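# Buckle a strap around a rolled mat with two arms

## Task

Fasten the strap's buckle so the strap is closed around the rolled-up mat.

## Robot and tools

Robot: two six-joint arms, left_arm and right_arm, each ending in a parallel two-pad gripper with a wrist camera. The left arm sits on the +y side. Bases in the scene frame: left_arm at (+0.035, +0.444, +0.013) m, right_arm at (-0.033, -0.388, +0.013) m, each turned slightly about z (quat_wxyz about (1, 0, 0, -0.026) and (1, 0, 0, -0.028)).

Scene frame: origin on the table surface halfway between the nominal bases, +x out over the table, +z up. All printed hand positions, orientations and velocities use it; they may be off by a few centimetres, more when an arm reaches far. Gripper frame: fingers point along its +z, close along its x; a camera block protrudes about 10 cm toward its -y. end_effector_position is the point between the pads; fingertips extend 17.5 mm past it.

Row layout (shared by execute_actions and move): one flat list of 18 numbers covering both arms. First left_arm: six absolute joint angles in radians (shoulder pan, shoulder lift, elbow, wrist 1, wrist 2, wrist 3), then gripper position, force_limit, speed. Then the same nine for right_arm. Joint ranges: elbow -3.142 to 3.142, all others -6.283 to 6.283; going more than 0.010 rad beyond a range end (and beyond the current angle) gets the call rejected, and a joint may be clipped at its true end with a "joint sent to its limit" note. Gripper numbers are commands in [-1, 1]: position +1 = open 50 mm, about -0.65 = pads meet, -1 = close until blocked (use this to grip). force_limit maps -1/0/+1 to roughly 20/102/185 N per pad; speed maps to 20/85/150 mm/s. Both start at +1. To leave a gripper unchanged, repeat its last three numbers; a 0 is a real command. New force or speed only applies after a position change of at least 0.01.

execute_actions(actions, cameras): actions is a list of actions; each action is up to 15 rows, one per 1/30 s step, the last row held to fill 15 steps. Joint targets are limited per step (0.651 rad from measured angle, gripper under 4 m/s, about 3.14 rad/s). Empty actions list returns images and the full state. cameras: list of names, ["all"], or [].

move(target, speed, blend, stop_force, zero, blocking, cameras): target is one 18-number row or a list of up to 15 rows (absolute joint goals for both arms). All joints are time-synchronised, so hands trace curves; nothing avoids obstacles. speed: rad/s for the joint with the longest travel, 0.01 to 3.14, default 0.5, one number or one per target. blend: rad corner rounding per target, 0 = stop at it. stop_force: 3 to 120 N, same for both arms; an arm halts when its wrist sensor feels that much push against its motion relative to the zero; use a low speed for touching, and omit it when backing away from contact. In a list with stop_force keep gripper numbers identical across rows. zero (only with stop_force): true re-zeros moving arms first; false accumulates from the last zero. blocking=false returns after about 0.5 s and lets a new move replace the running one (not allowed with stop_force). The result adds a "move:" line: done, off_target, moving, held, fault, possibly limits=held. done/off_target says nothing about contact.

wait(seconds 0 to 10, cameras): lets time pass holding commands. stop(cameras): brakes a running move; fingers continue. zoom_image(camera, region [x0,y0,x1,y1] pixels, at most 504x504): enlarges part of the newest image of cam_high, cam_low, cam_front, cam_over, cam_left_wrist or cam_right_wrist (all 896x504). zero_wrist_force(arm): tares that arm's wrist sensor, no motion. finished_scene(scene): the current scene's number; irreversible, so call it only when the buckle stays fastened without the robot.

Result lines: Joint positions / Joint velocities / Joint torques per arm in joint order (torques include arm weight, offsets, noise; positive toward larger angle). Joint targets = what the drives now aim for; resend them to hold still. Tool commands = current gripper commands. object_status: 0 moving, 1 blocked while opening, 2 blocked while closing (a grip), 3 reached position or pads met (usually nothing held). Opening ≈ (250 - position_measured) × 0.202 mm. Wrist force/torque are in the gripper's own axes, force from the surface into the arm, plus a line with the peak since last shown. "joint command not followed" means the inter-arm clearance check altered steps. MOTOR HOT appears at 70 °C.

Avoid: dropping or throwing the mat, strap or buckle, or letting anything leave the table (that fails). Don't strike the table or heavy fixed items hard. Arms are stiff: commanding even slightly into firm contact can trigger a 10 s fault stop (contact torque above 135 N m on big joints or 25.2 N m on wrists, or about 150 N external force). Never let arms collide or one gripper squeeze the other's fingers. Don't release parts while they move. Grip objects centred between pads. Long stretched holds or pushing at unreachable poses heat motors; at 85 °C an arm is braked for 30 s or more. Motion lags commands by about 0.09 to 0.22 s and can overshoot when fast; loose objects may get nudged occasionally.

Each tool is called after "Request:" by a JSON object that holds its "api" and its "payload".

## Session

Request:
{"api": "execute_actions", "payload": {"actions": [], "cameras": ["all"]}}

Scene clock: 0.00 s.
left_arm: end_effector_position=(+0.6102, +0.1454, +0.1192) position_measured=3 object_status=3 end_effector_quat_wxyz=(-0.133, -0.562, +0.665, -0.473) | right_arm: end_effector_position=(+0.6689, -0.1292, +0.3927) position_measured=3 object_status=3 end_effector_quat_wxyz=(+0.221, -0.465, +0.790, +0.335)
Joint positions: left_arm=[-0.419 -0.971 2.084 -3.596 -2.133 2.556] | right_arm=[3.49 -2.054 -1.132 -1.177 2.335 -2.202]
Joint velocities: within noise
Joint torques (N m): no reading
Motor temperatures (°C): left_arm=[25 28 26 33 33 32] | right_arm=[30 29 24 29 38 33]
Wrist force (N): no reading
Wrist torque (N m): no reading
Wrist force, peak (N): no reading
Joint targets: left_arm=[-0.419 -0.971 2.084 -3.596 -2.133 2.556] | right_arm=[3.490 -2.054 -1.132 -1.177 2.335 -2.202]
Tool commands: left_gripper/position=+1.0 left_gripper/force_limit=+1.0 left_gripper/speed=+1.0 right_gripper/position=+1.0 right_gripper/force_limit=+1.0 right_gripper/speed=+1.0

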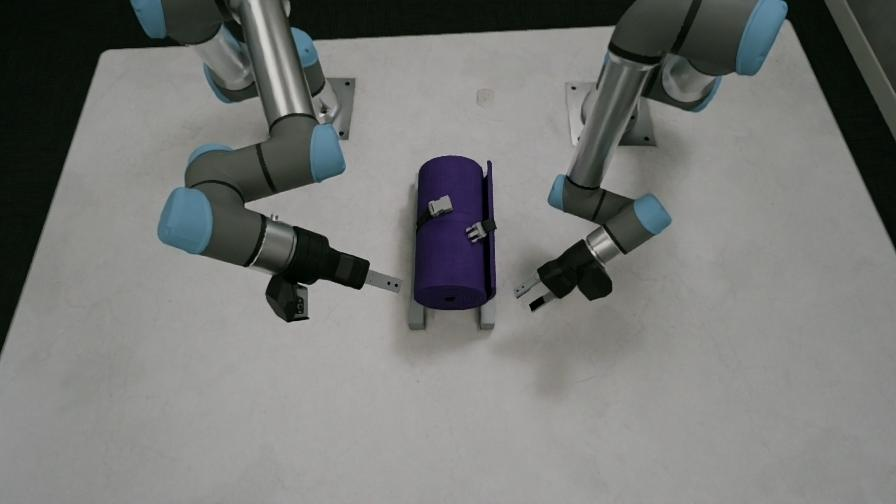

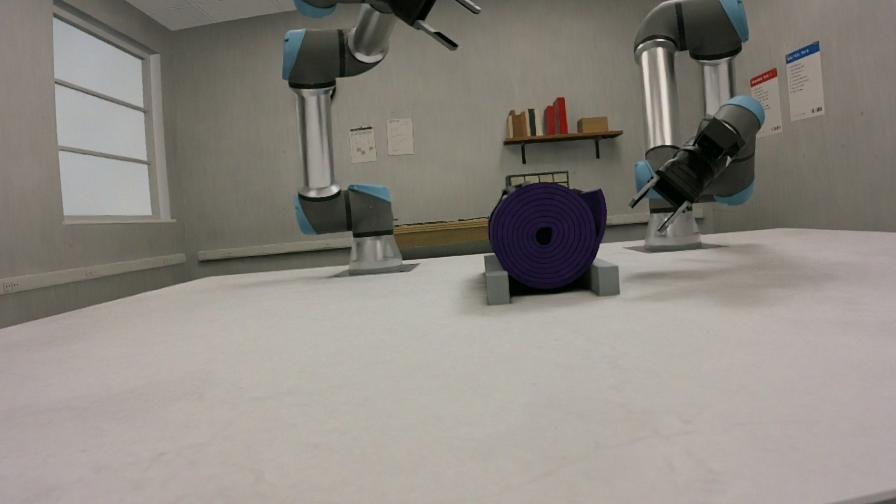

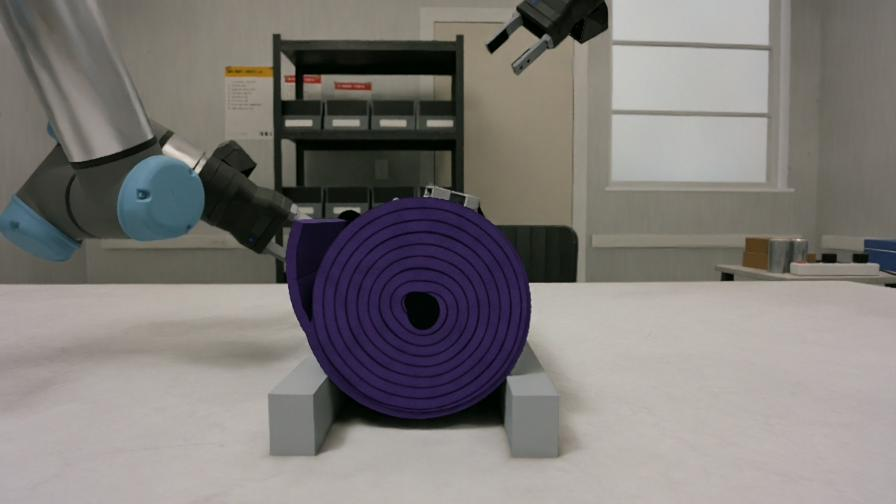

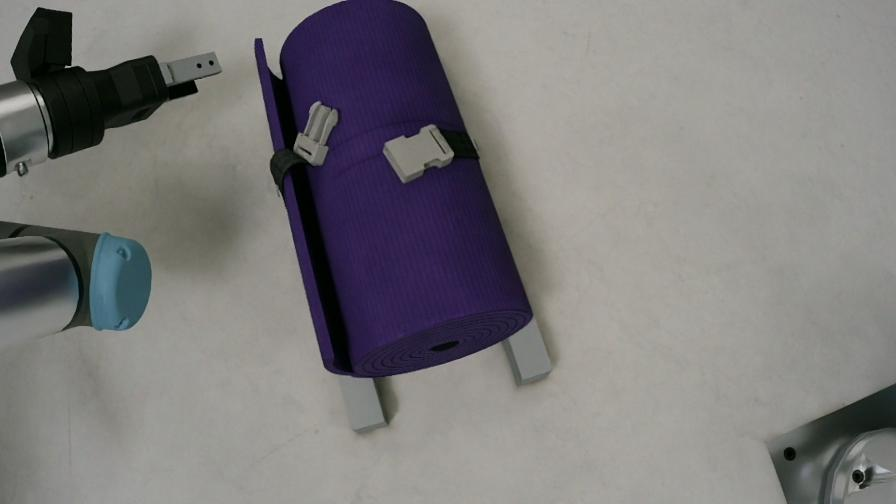

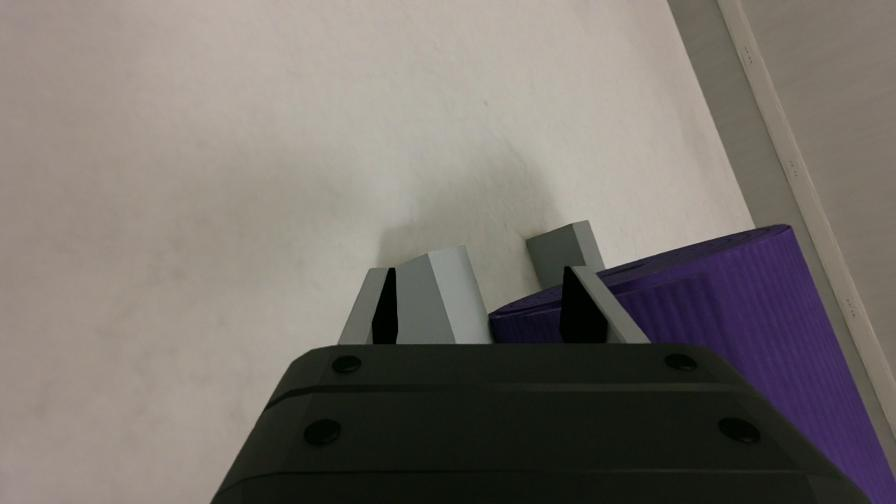

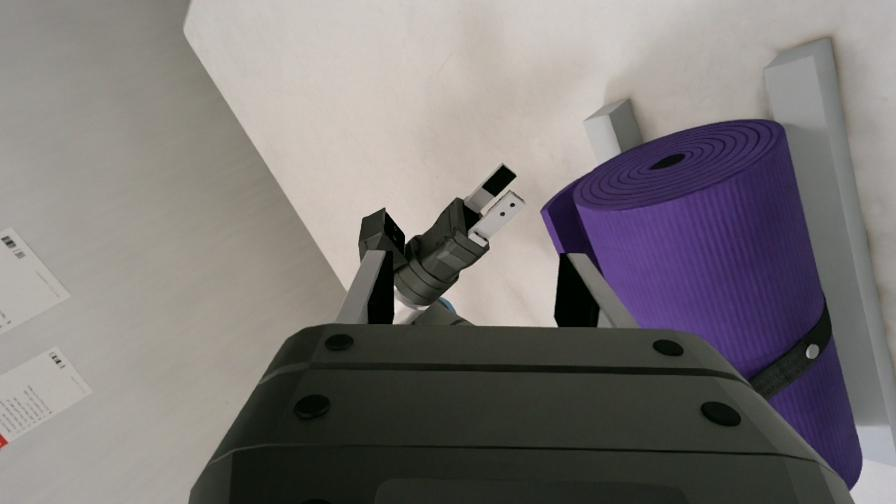

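Request:
{"api": "move", "payload": {"target": [[-0.419,-1.371,2.084,-3.596,-2.133,2.556,1,1,1,3.49,-2.054,-1.132,-1.177,2.335,-2.202,1,1,1],[-0.9327,-1.4730,1.5738,-1.6716,-1.5708,0.5861,1,1,1,4.0005,-1.6955,-1.5429,-1.4740,1.5708,-0.7679,1,1,1]], "speed": [0.5,0.8], "blend": [0.1,0], "cameras": ["cam_over", "cam_left_wrist", "cam_right_wrist", "cam_front"]}}

Scene clock: 55.93 s.
left_arm: end_effector_position=(+0.4403, +0.0746, +0.2997) position_measured=3 object_status=3 end_effector_quat_wxyz=(+0.000, +1.000, +0.000, +0.000) | right_arm: end_effector_position=(+0.4398, -0.0901, +0.2999) position_measured=3 object_status=3 end_effector_quat_wxyz=(+0.000, +0.000, +1.000, +0.000)
Joint positions: left_arm=[-0.933 -1.473 1.574 -1.672 -1.571 0.586] | right_arm=[4.001 -1.695 -1.543 -1.474 1.571 -0.768]
Joint torques (N m): left_arm=[8.42 -25.53 -20.67 -1.22 -1.17 -2.01] | right_arm=[-3.98 18.11 32.71 4.32 1.8 1.08]
Wrist force (N): left_arm=[-0.9 -0.9 1.3] | right_arm=[1.1 0.1 -0.7]
Wrist torque (N m): left_arm=[-0.03 -0.03 -0.27] | right_arm=[-0.07 -0.21 -0.13]
Wrist force, peak (N): left_arm=[-3.1 1.9 2.2] | right_arm=[2.1 0.2 -0.3]
Joint targets: left_arm=[-0.933 -1.473 1.574 -1.672 -1.571 0.586] | right_arm=[4.000 -1.696 -1.543 -1.474 1.571 -0.768]
move: done
Images, in order (width x height): cam_front 896x504, cam_over 896x504, cam_left_wrist 896x504, cam_right_wrist 896x504.

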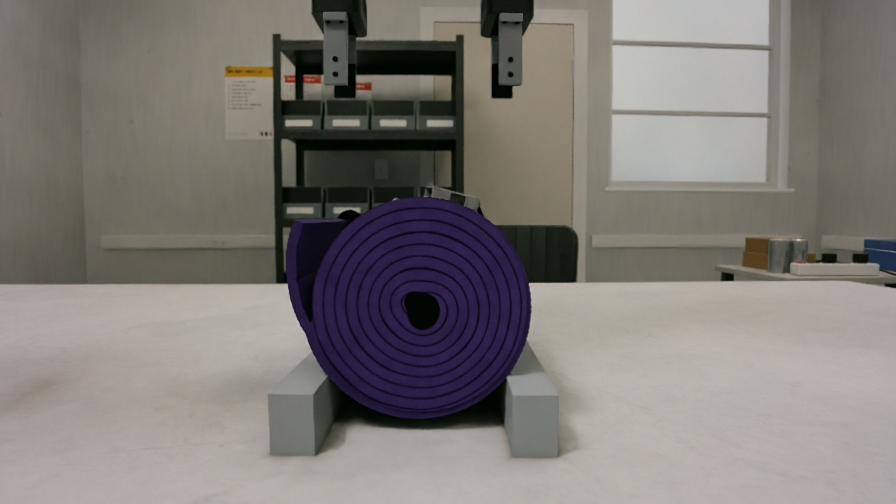

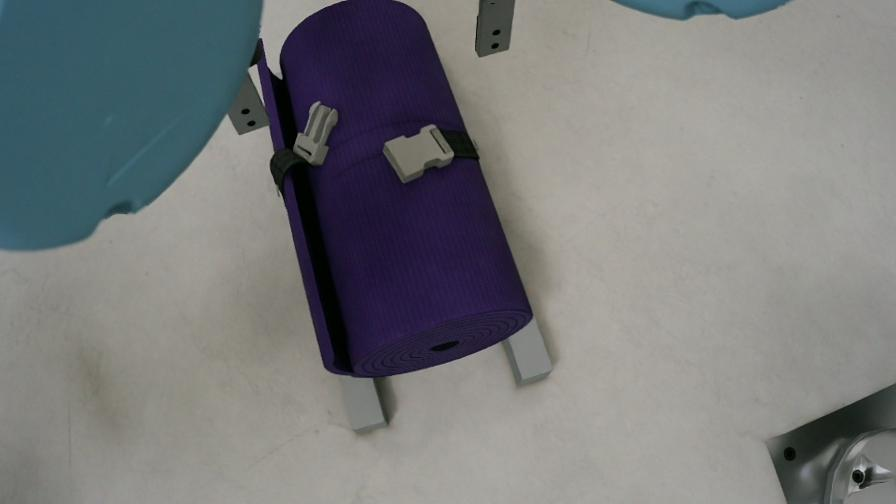

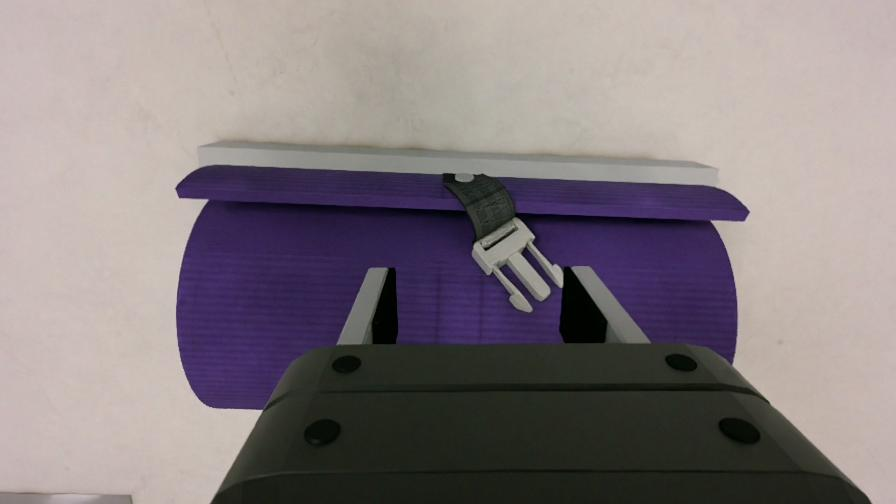

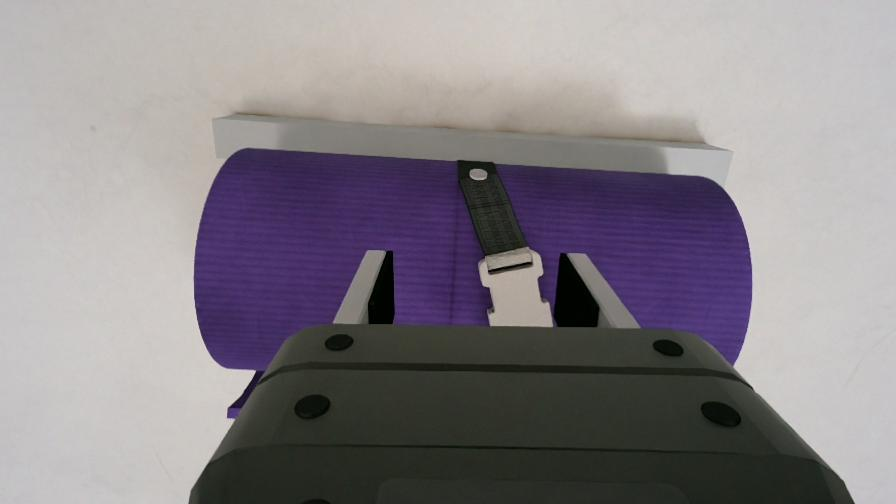

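Request:
{"api": "move", "payload": {"target": [[-0.8597,-1.2558,1.5020,-1.8170,-1.5708,0.6991,-1,-0.9,0,3.6153,-1.8468,-1.8836,-0.9735,2.5300,-1.5604,1,-0.5,-1],[-0.8597,-1.2256,1.5768,-1.9220,-1.5708,0.6991,-1,-0.9,0,3.6153,-1.8468,-1.8836,-0.9735,2.5300,-1.5604,1,-0.5,-1]], "speed": [0.5,0.2], "blend": [0.02,0], "cameras": ["cam_over", "cam_left_wrist", "cam_right_wrist", "cam_front"]}}

Scene clock: 171.50 s.
left_arm: end_effector_position=(+0.5153, +0.0417, +0.1811) position_measured=251 object_status=3 end_effector_quat_wxyz=(+0.000, +1.000, -0.020, +0.000) | right_arm: end_effector_position=(+0.4311, -0.0957, +0.2184) position_measured=3 object_status=3 end_effector_quat_wxyz=(-0.094, -0.181, +0.869, +0.452)
Joint positions: left_arm=[-0.86 -1.226 1.577 -1.922 -1.571 0.699] | right_arm=[3.615 -1.847 -1.884 -0.974 2.53 -1.56]
Joint torques (N m): left_arm=[-8.87 -50.54 -26.83 -0.92 1.81 -2.57] | right_arm=[-4.12 42.78 29.12 4.5 4.63 -0.9]
Wrist force (N): left_arm=[-0.5 -1.0 1.5] | right_arm=[0.1 -0.3 0.3]
Wrist torque (N m): left_arm=[-0.06 -0.07 -0.25] | right_arm=[-0.12 0.16 -0.69]
Wrist force, peak (N): left_arm=[-0.9 -0.9 2.7] | right_arm=[1.2 0.8 -2.3]
Joint targets: left_arm=[-0.860 -1.226 1.577 -1.922 -1.571 0.699] | right_arm=[3.615 -1.847 -1.884 -0.974 2.530 -1.560]
move: done
Images, in order (width x height): cam_front 896x504, cam_over 896x504, cam_left_wrist 896x504, cam_right_wrist 896x504.

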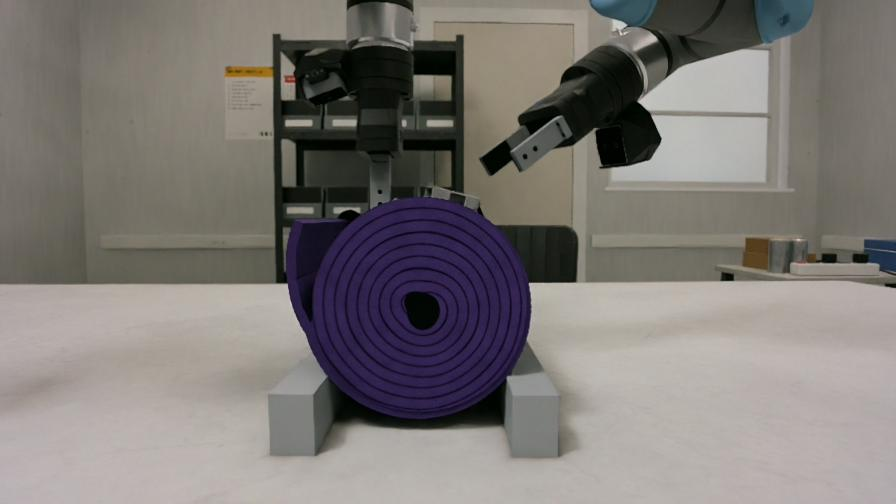

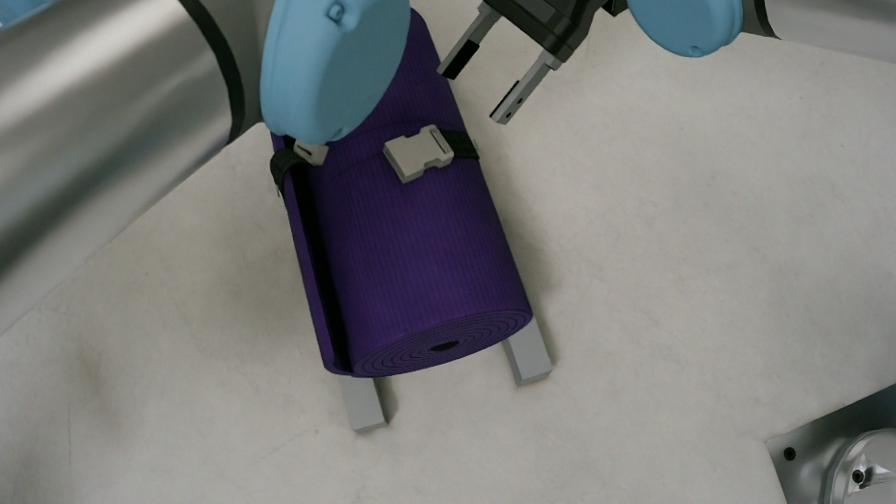

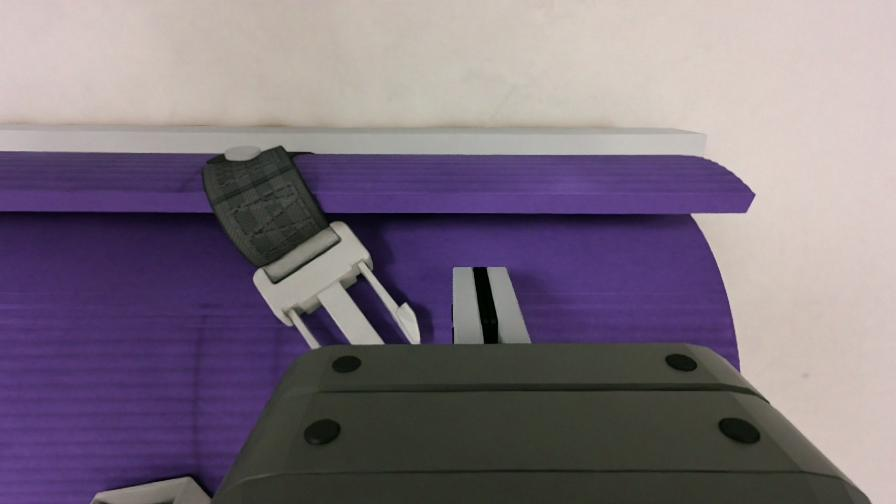

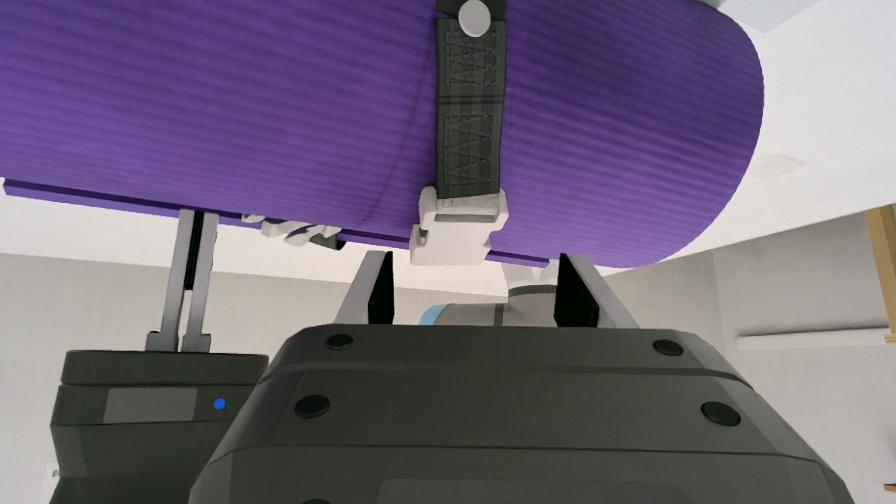

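Request:
{"api": "move", "payload": {"target": [[-0.9306,-1.3183,1.7012,-1.9537,-1.5708,0.6280,-1,-0.9,0,3.6153,-1.8468,-1.8836,-0.9735,2.5300,-1.5604,1,-0.5,-1]], "speed": 0.05, "stop_force": 12, "cameras": ["cam_left_wrist","cam_over","cam_high","cam_right_wrist"]}}

Scene clock: 205.53 s.
left_arm: end_effector_position=(+0.4623, +0.0437, +0.1811) position_measured=251 object_status=3 end_effector_quat_wxyz=(+0.000, +1.000, -0.020, +0.000) | right_arm: end_effector_position=(+0.4311, -0.0957, +0.2184) position_measured=3 object_status=3 end_effector_quat_wxyz=(-0.094, -0.181, +0.869, +0.452)
Joint positions: left_arm=[-0.931 -1.318 1.701 -1.954 -1.571 0.628] | right_arm=[3.615 -1.847 -1.884 -0.973 2.53 -1.56]
Joint torques (N m): left_arm=[11.2 -31.93 -30.95 -0.7 1.81 2.54] | right_arm=[-6.89 42.27 28.9 4.47 4.49 -0.73]
Wrist force (N): left_arm=[-0.8 -0.7 1.6] | right_arm=[-0.4 -0.5 0.1]
Wrist torque (N m): left_arm=[0.00 -0.03 -0.15] | right_arm=[-0.15 0.25 -0.69]
Wrist force, peak (N): left_arm=[-0.8 -1.1 1.6] | right_arm=[-0.3 -0.6 0.2]
Joint targets: left_arm=[-0.931 -1.318 1.701 -1.954 -1.571 0.628] | right_arm=[3.615 -1.847 -1.884 -0.974 2.530 -1.560]
move: done
Images, in order (width x height): cam_high 896x504, cam_over 896x504, cam_left_wrist 896x504, cam_right_wrist 896x504.

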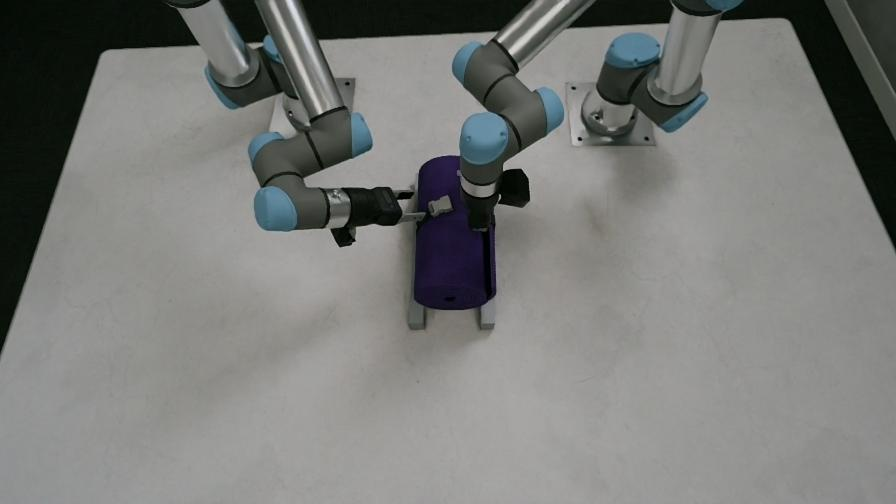

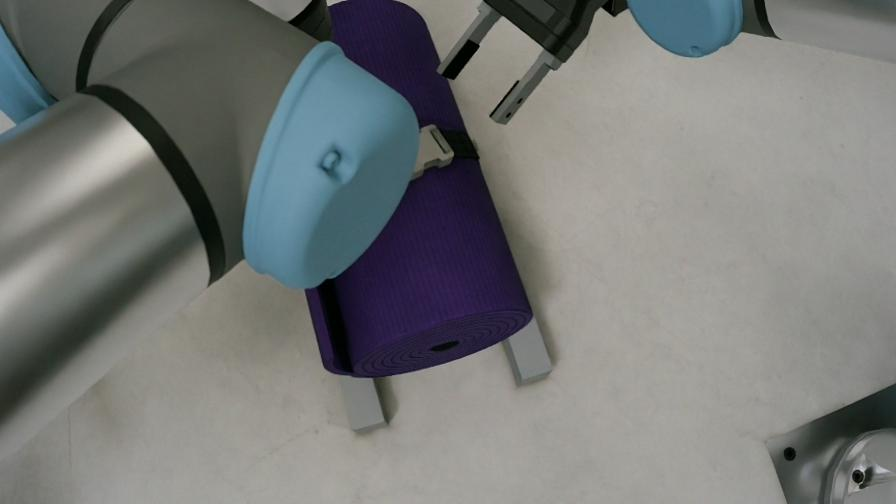

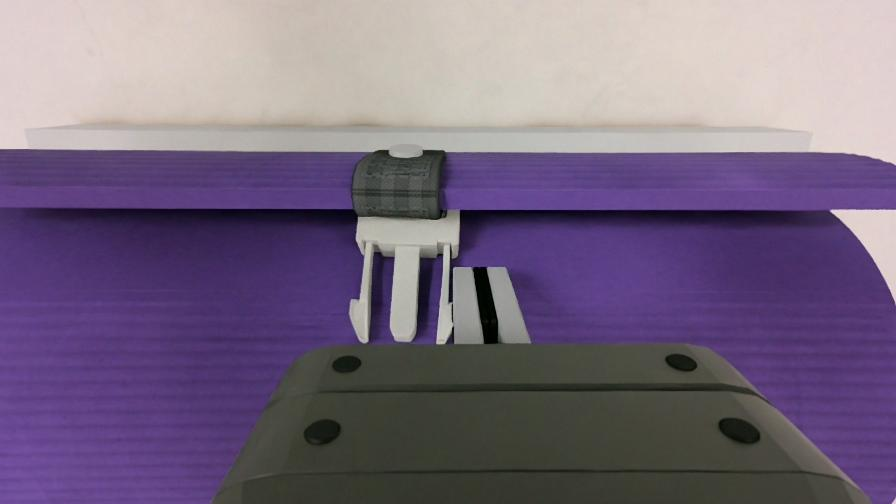

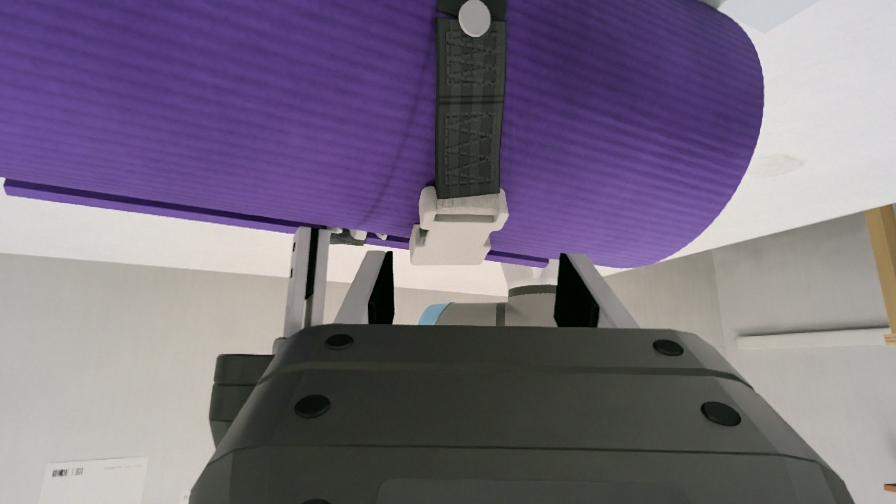

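Request:
{"api": "move", "payload": {"target": [[-0.9226,-1.3079,1.6872,-1.9501,-1.5708,0.6360,-1,-0.9,0,3.6153,-1.8468,-1.8836,-0.9735,2.5300,-1.5604,1,-0.5,-1],[-0.9327,-1.4730,1.5738,-1.6716,-1.5708,0.5861,-1,-0.9,0,3.6907,-1.8960,-1.9409,-0.7602,2.5260,-1.4299,1,-0.5,-1]], "speed": [0.05,0.2], "blend": [0.005,0], "stop_force": 10, "cameras": ["cam_left_wrist","cam_over","cam_right_wrist","cam_front"]}}

Scene clock: 246.10 s.
left_arm: end_effector_position=(+0.4403, +0.0746, +0.2996) position_measured=251 object_status=3 end_effector_quat_wxyz=(+0.000, +1.000, +0.000, +0.000) | right_arm: end_effector_position=(+0.4171, -0.0572, +0.1895) position_measured=3 object_status=3 end_effector_quat_wxyz=(-0.094, -0.181, +0.868, +0.452)
Joint positions: left_arm=[-0.933 -1.473 1.574 -1.672 -1.571 0.586] | right_arm=[3.691 -1.896 -1.941 -0.76 2.526 -1.43]
Joint torques (N m): left_arm=[8.02 -25.1 -17.92 -1.81 1.92 2.5] | right_arm=[-7.54 43.71 28.25 4.67 1.4 -1.18]
Wrist force (N): left_arm=[-0.8 -0.8 1.3] | right_arm=[0.0 -0.6 0.0]
Wrist torque (N m): left_arm=[-0.02 -0.03 -0.15] | right_arm=[-0.16 0.21 -0.66]
Wrist force, peak (N): left_arm=[-0.3 -0.7 2.9] | right_arm=[-0.1 0.5 -0.8]
Joint targets: left_arm=[-0.933 -1.473 1.574 -1.672 -1.571 0.586] | right_arm=[3.691 -1.896 -1.941 -0.760 2.526 -1.430]
move: done
Images, in order (width x height): cam_front 896x504, cam_over 896x504, cam_left_wrist 896x504, cam_right_wrist 896x504.

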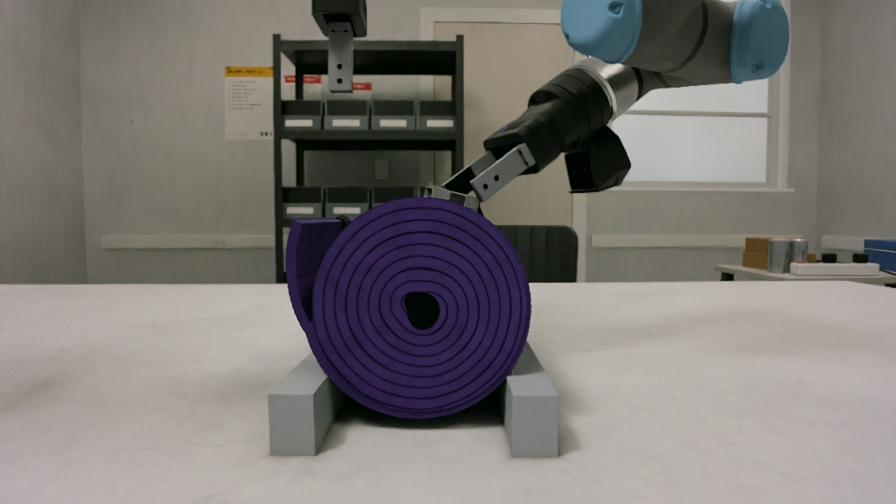

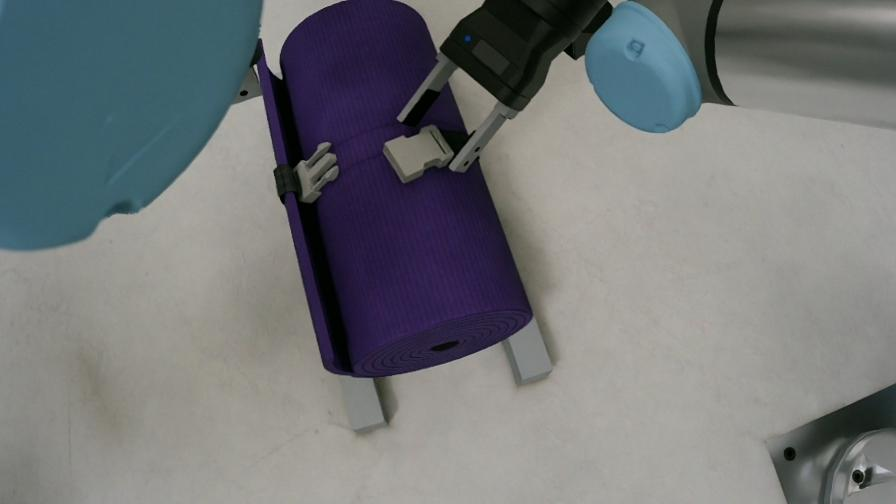

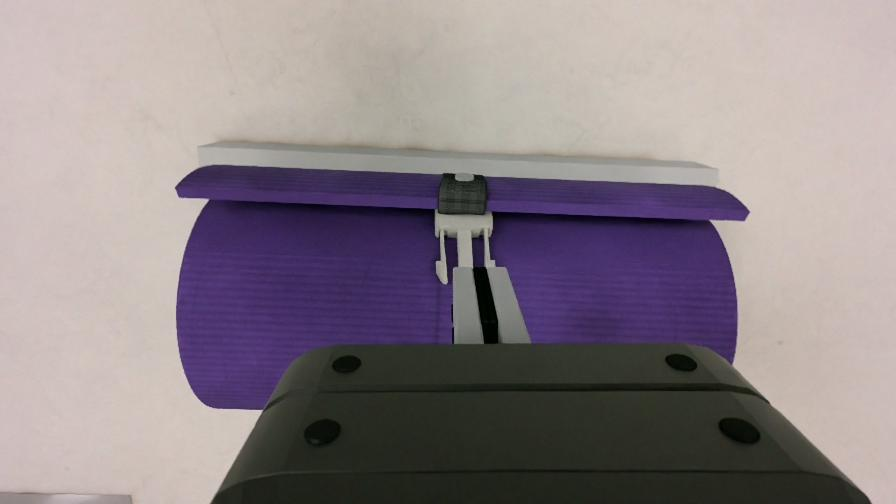

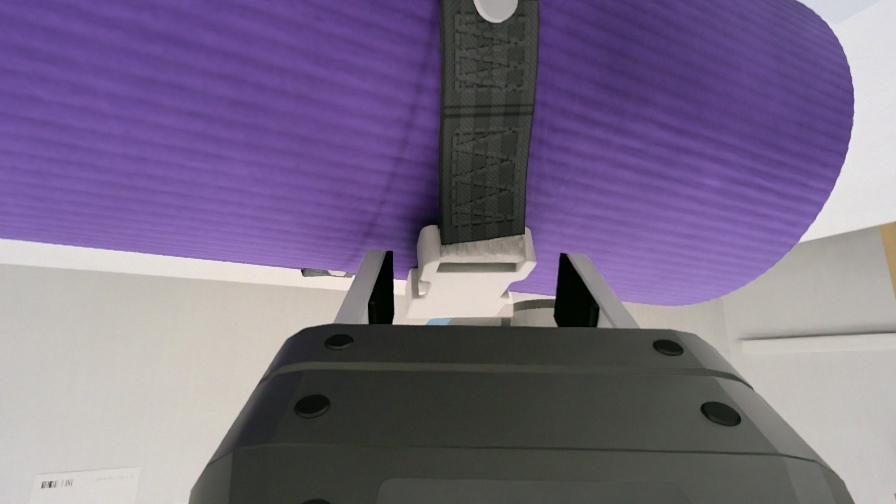

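Request:
{"api": "move", "payload": {"target": [-0.9327,-1.4730,1.5738,-1.6716,-1.5708,0.5861,0.85,-0.9,0,3.6907,-1.8960,-1.9409,-0.7602,2.5260,-1.4299,-1,-0.5,-1], "cameras": ["cam_left_wrist","cam_over","cam_right_wrist"]}}

Request:
{"api": "zoom_image", "payload": {"camera": "cam_over", "region": [250, 100, 510, 246]}}

Scene clock: 269.17 s.
left_arm: end_effector_position=(+0.4403, +0.0747, +0.2996) position_measured=25 object_status=3 end_effector_quat_wxyz=(+0.000, +1.000, +0.000, +0.000) | right_arm: end_effector_position=(+0.4171, -0.0572, +0.1895) position_measured=87 object_status=2 end_effector_quat_wxyz=(-0.094, -0.181, +0.868, +0.452)
Joint positions: left_arm=[-0.933 -1.473 1.574 -1.672 -1.571 0.586] | right_arm=[3.691 -1.896 -1.941 -0.76 2.526 -1.43]
Joint torques (N m): left_arm=[8.63 -25.18 -18.84 -1.03 1.73 2.4] | right_arm=[-7.71 44.06 27.66 4.59 3.98 -0.88]
Wrist force (N): left_arm=[-0.9 -0.7 1.4] | right_arm=[0.1 -0.5 -0.2]
Wrist torque (N m): left_arm=[-0.01 -0.01 -0.15] | right_arm=[-0.15 0.20 -0.66]
Wrist force, peak (N): left_arm=[-0.8 -1.0 1.7] | right_arm=[-0.1 -0.8 0.1]
Joint targets: left_arm=[-0.933 -1.473 1.574 -1.672 -1.571 0.586] | right_arm=[3.691 -1.896 -1.941 -0.760 2.526 -1.430]
move: done
Images, in order (width x height): cam_over 896x504, cam_left_wrist 896x504, cam_right_wrist 896x504.

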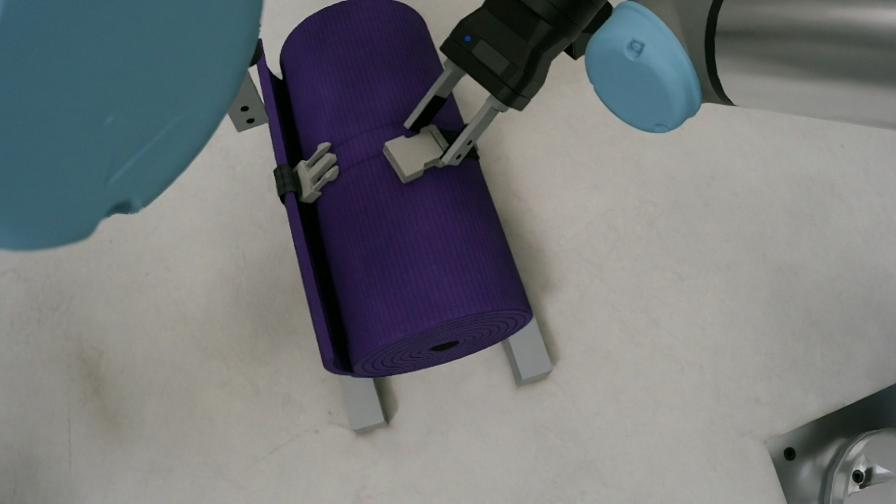

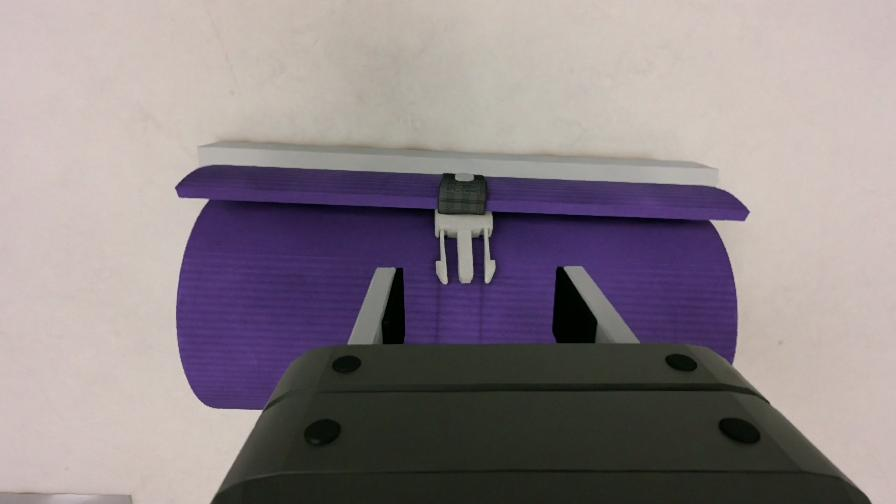

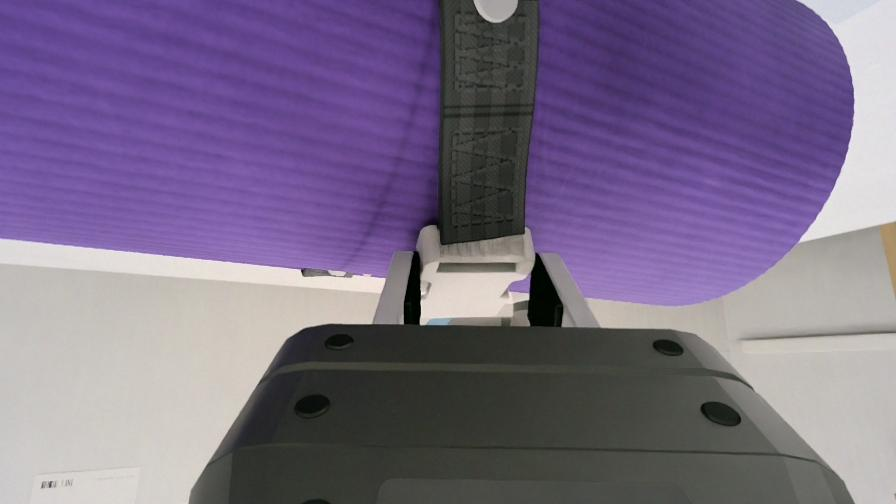

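Scaled by 1.938.

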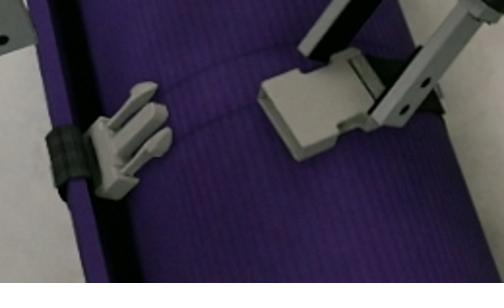

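Request:
{"api": "move", "payload": {"target": [[-0.9327,-1.4730,1.5738,-1.6716,-1.5708,0.5861,0.85,-0.9,0,3.7114,-1.8681,-2.0547,-0.3601,2.4386,-1.0301,-1,-0.5,-1],[-0.9327,-1.4730,1.5738,-1.6716,-1.5708,0.5861,0.85,-0.9,0,3.7608,-1.8512,-2.1458,-0.0544,2.2745,-0.6940,-1,-0.5,-1]], "speed": 0.2, "blend": [0.03,0], "stop_force": 25, "cameras": ["cam_left_wrist","cam_over","cam_front","cam_high","cam_right_wrist"]}}

Request:
{"api": "zoom_image", "payload": {"camera": "cam_over", "region": [250, 100, 510, 246]}}

Request:
{"api": "zoom_image", "payload": {"camera": "cam_front", "region": [270, 120, 570, 290]}}

Scene clock: 329.03 s.
left_arm: end_effector_position=(+0.4403, +0.0747, +0.2996) position_measured=25 object_status=3 end_effector_quat_wxyz=(+0.000, +1.000, +0.000, +0.000) | right_arm: end_effector_position=(+0.4346, -0.0521, +0.1928) position_measured=87 object_status=2 end_effector_quat_wxyz=(+0.014, +0.028, +0.894, +0.446)
Joint positions: left_arm=[-0.933 -1.473 1.574 -1.672 -1.571 0.586] | right_arm=[3.761 -1.851 -2.146 -0.054 2.275 -0.694]
Joint torques (N m): left_arm=[9.13 -25.71 -19.45 -1.15 1.66 2.37] | right_arm=[-7.09 21.81 26.27 5.1 3.9 1.05]
Wrist force (N): left_arm=[-0.7 -1.0 1.6] | right_arm=[0.1 -2.3 -0.6]
Wrist torque (N m): left_arm=[-0.05 -0.04 -0.15] | right_arm=[-0.20 0.22 -0.64]
Wrist force, peak (N): left_arm=[-0.9 -0.8 1.8] | right_arm=[3.3 3.7 -8.2]
Joint targets: left_arm=[-0.933 -1.473 1.574 -1.672 -1.571 0.586] | right_arm=[3.761 -1.851 -2.146 -0.054 2.274 -0.694]
move: done
Images, in order (width x height): cam_high 896x504, cam_front 896x504, cam_over 896x504, cam_left_wrist 896x504, cam_right_wrist 896x504.

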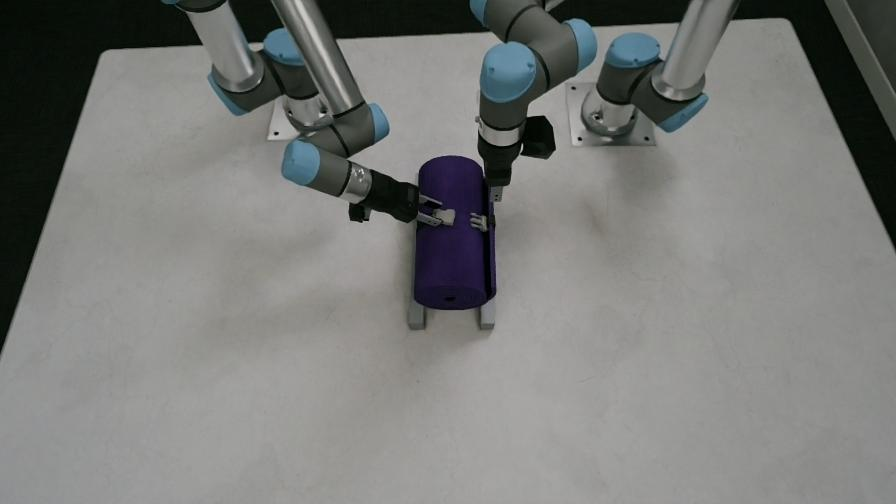

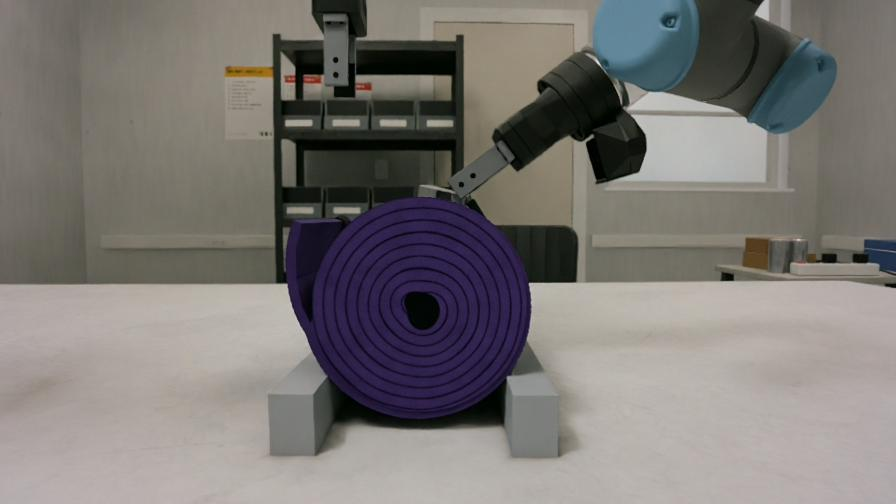

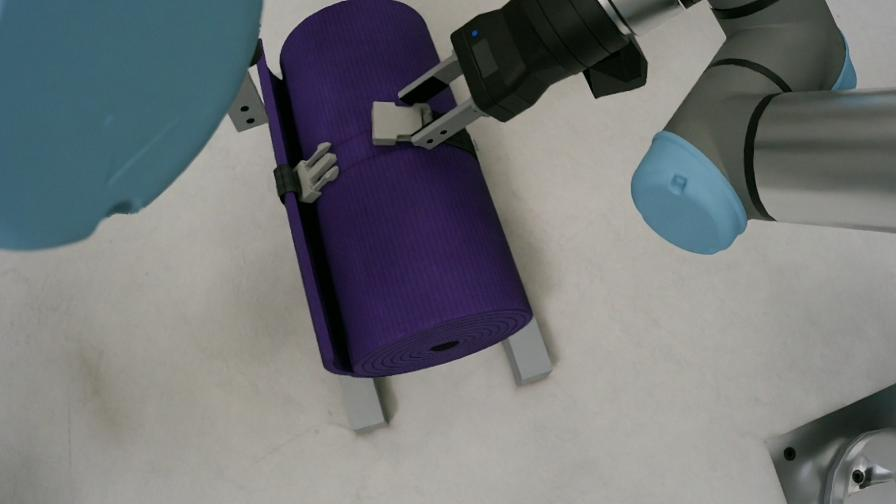

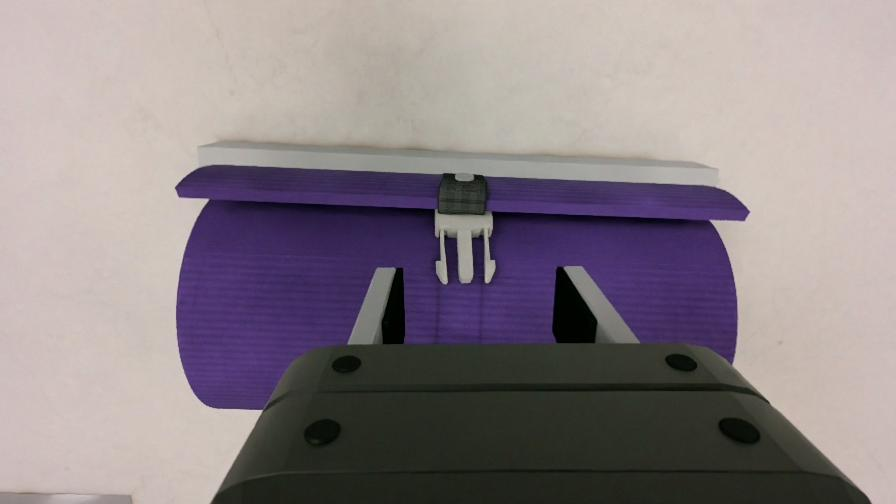

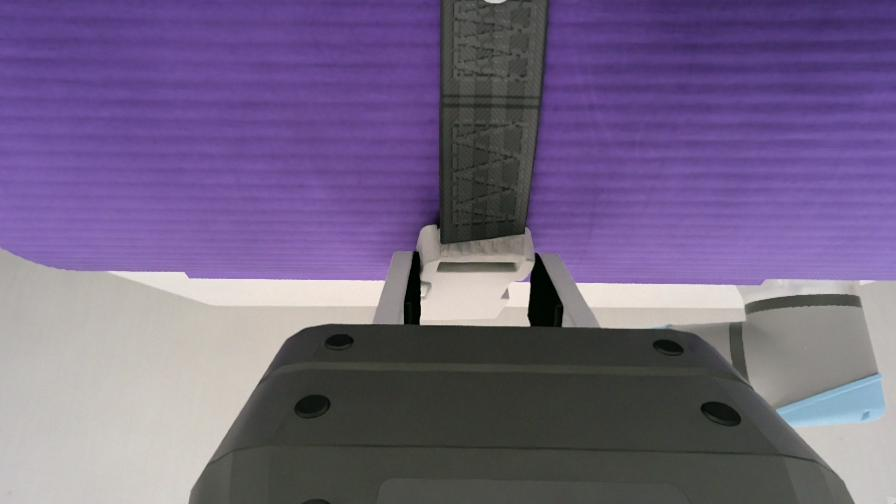

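Scaled by 1.938.

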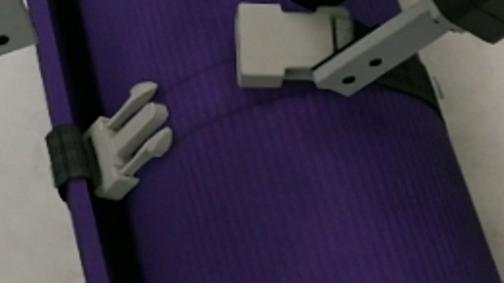

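Scaled by 1.680.

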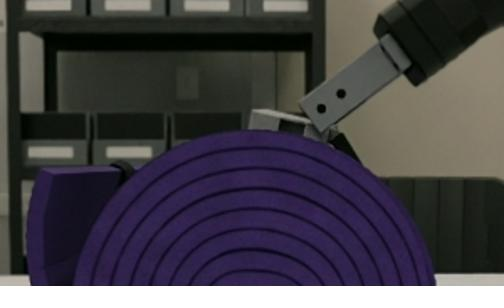

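Request:
{"api": "zoom_image", "payload": {"camera": "cam_right_wrist", "region": [370, 200, 590, 330]}}

Request:
{"api": "zoom_image", "payload": {"camera": "cam_over", "region": [350, 80, 480, 160]}}

Request:
{"api": "zoom_image", "payload": {"camera": "cam_front", "region": [400, 160, 500, 220]}}

Scaled by 2.291.

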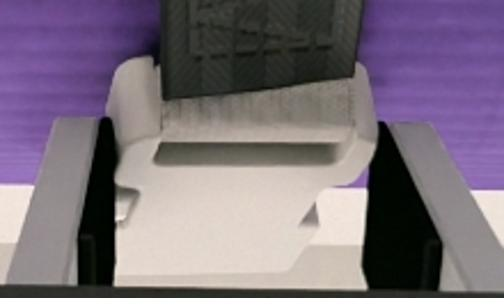

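Scaled by 3.877.

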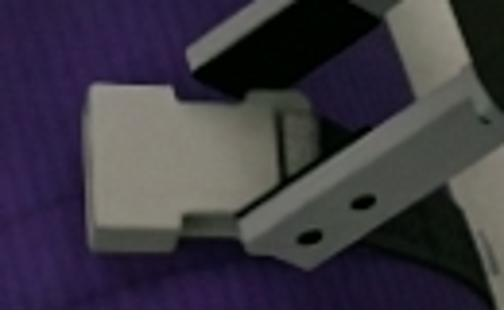

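Scaled by 5.040.

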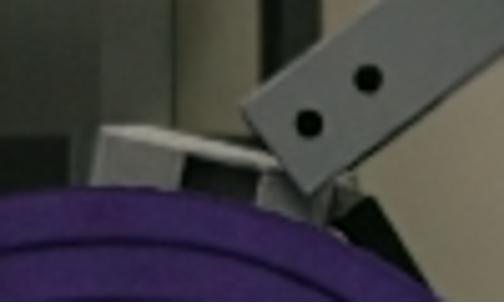

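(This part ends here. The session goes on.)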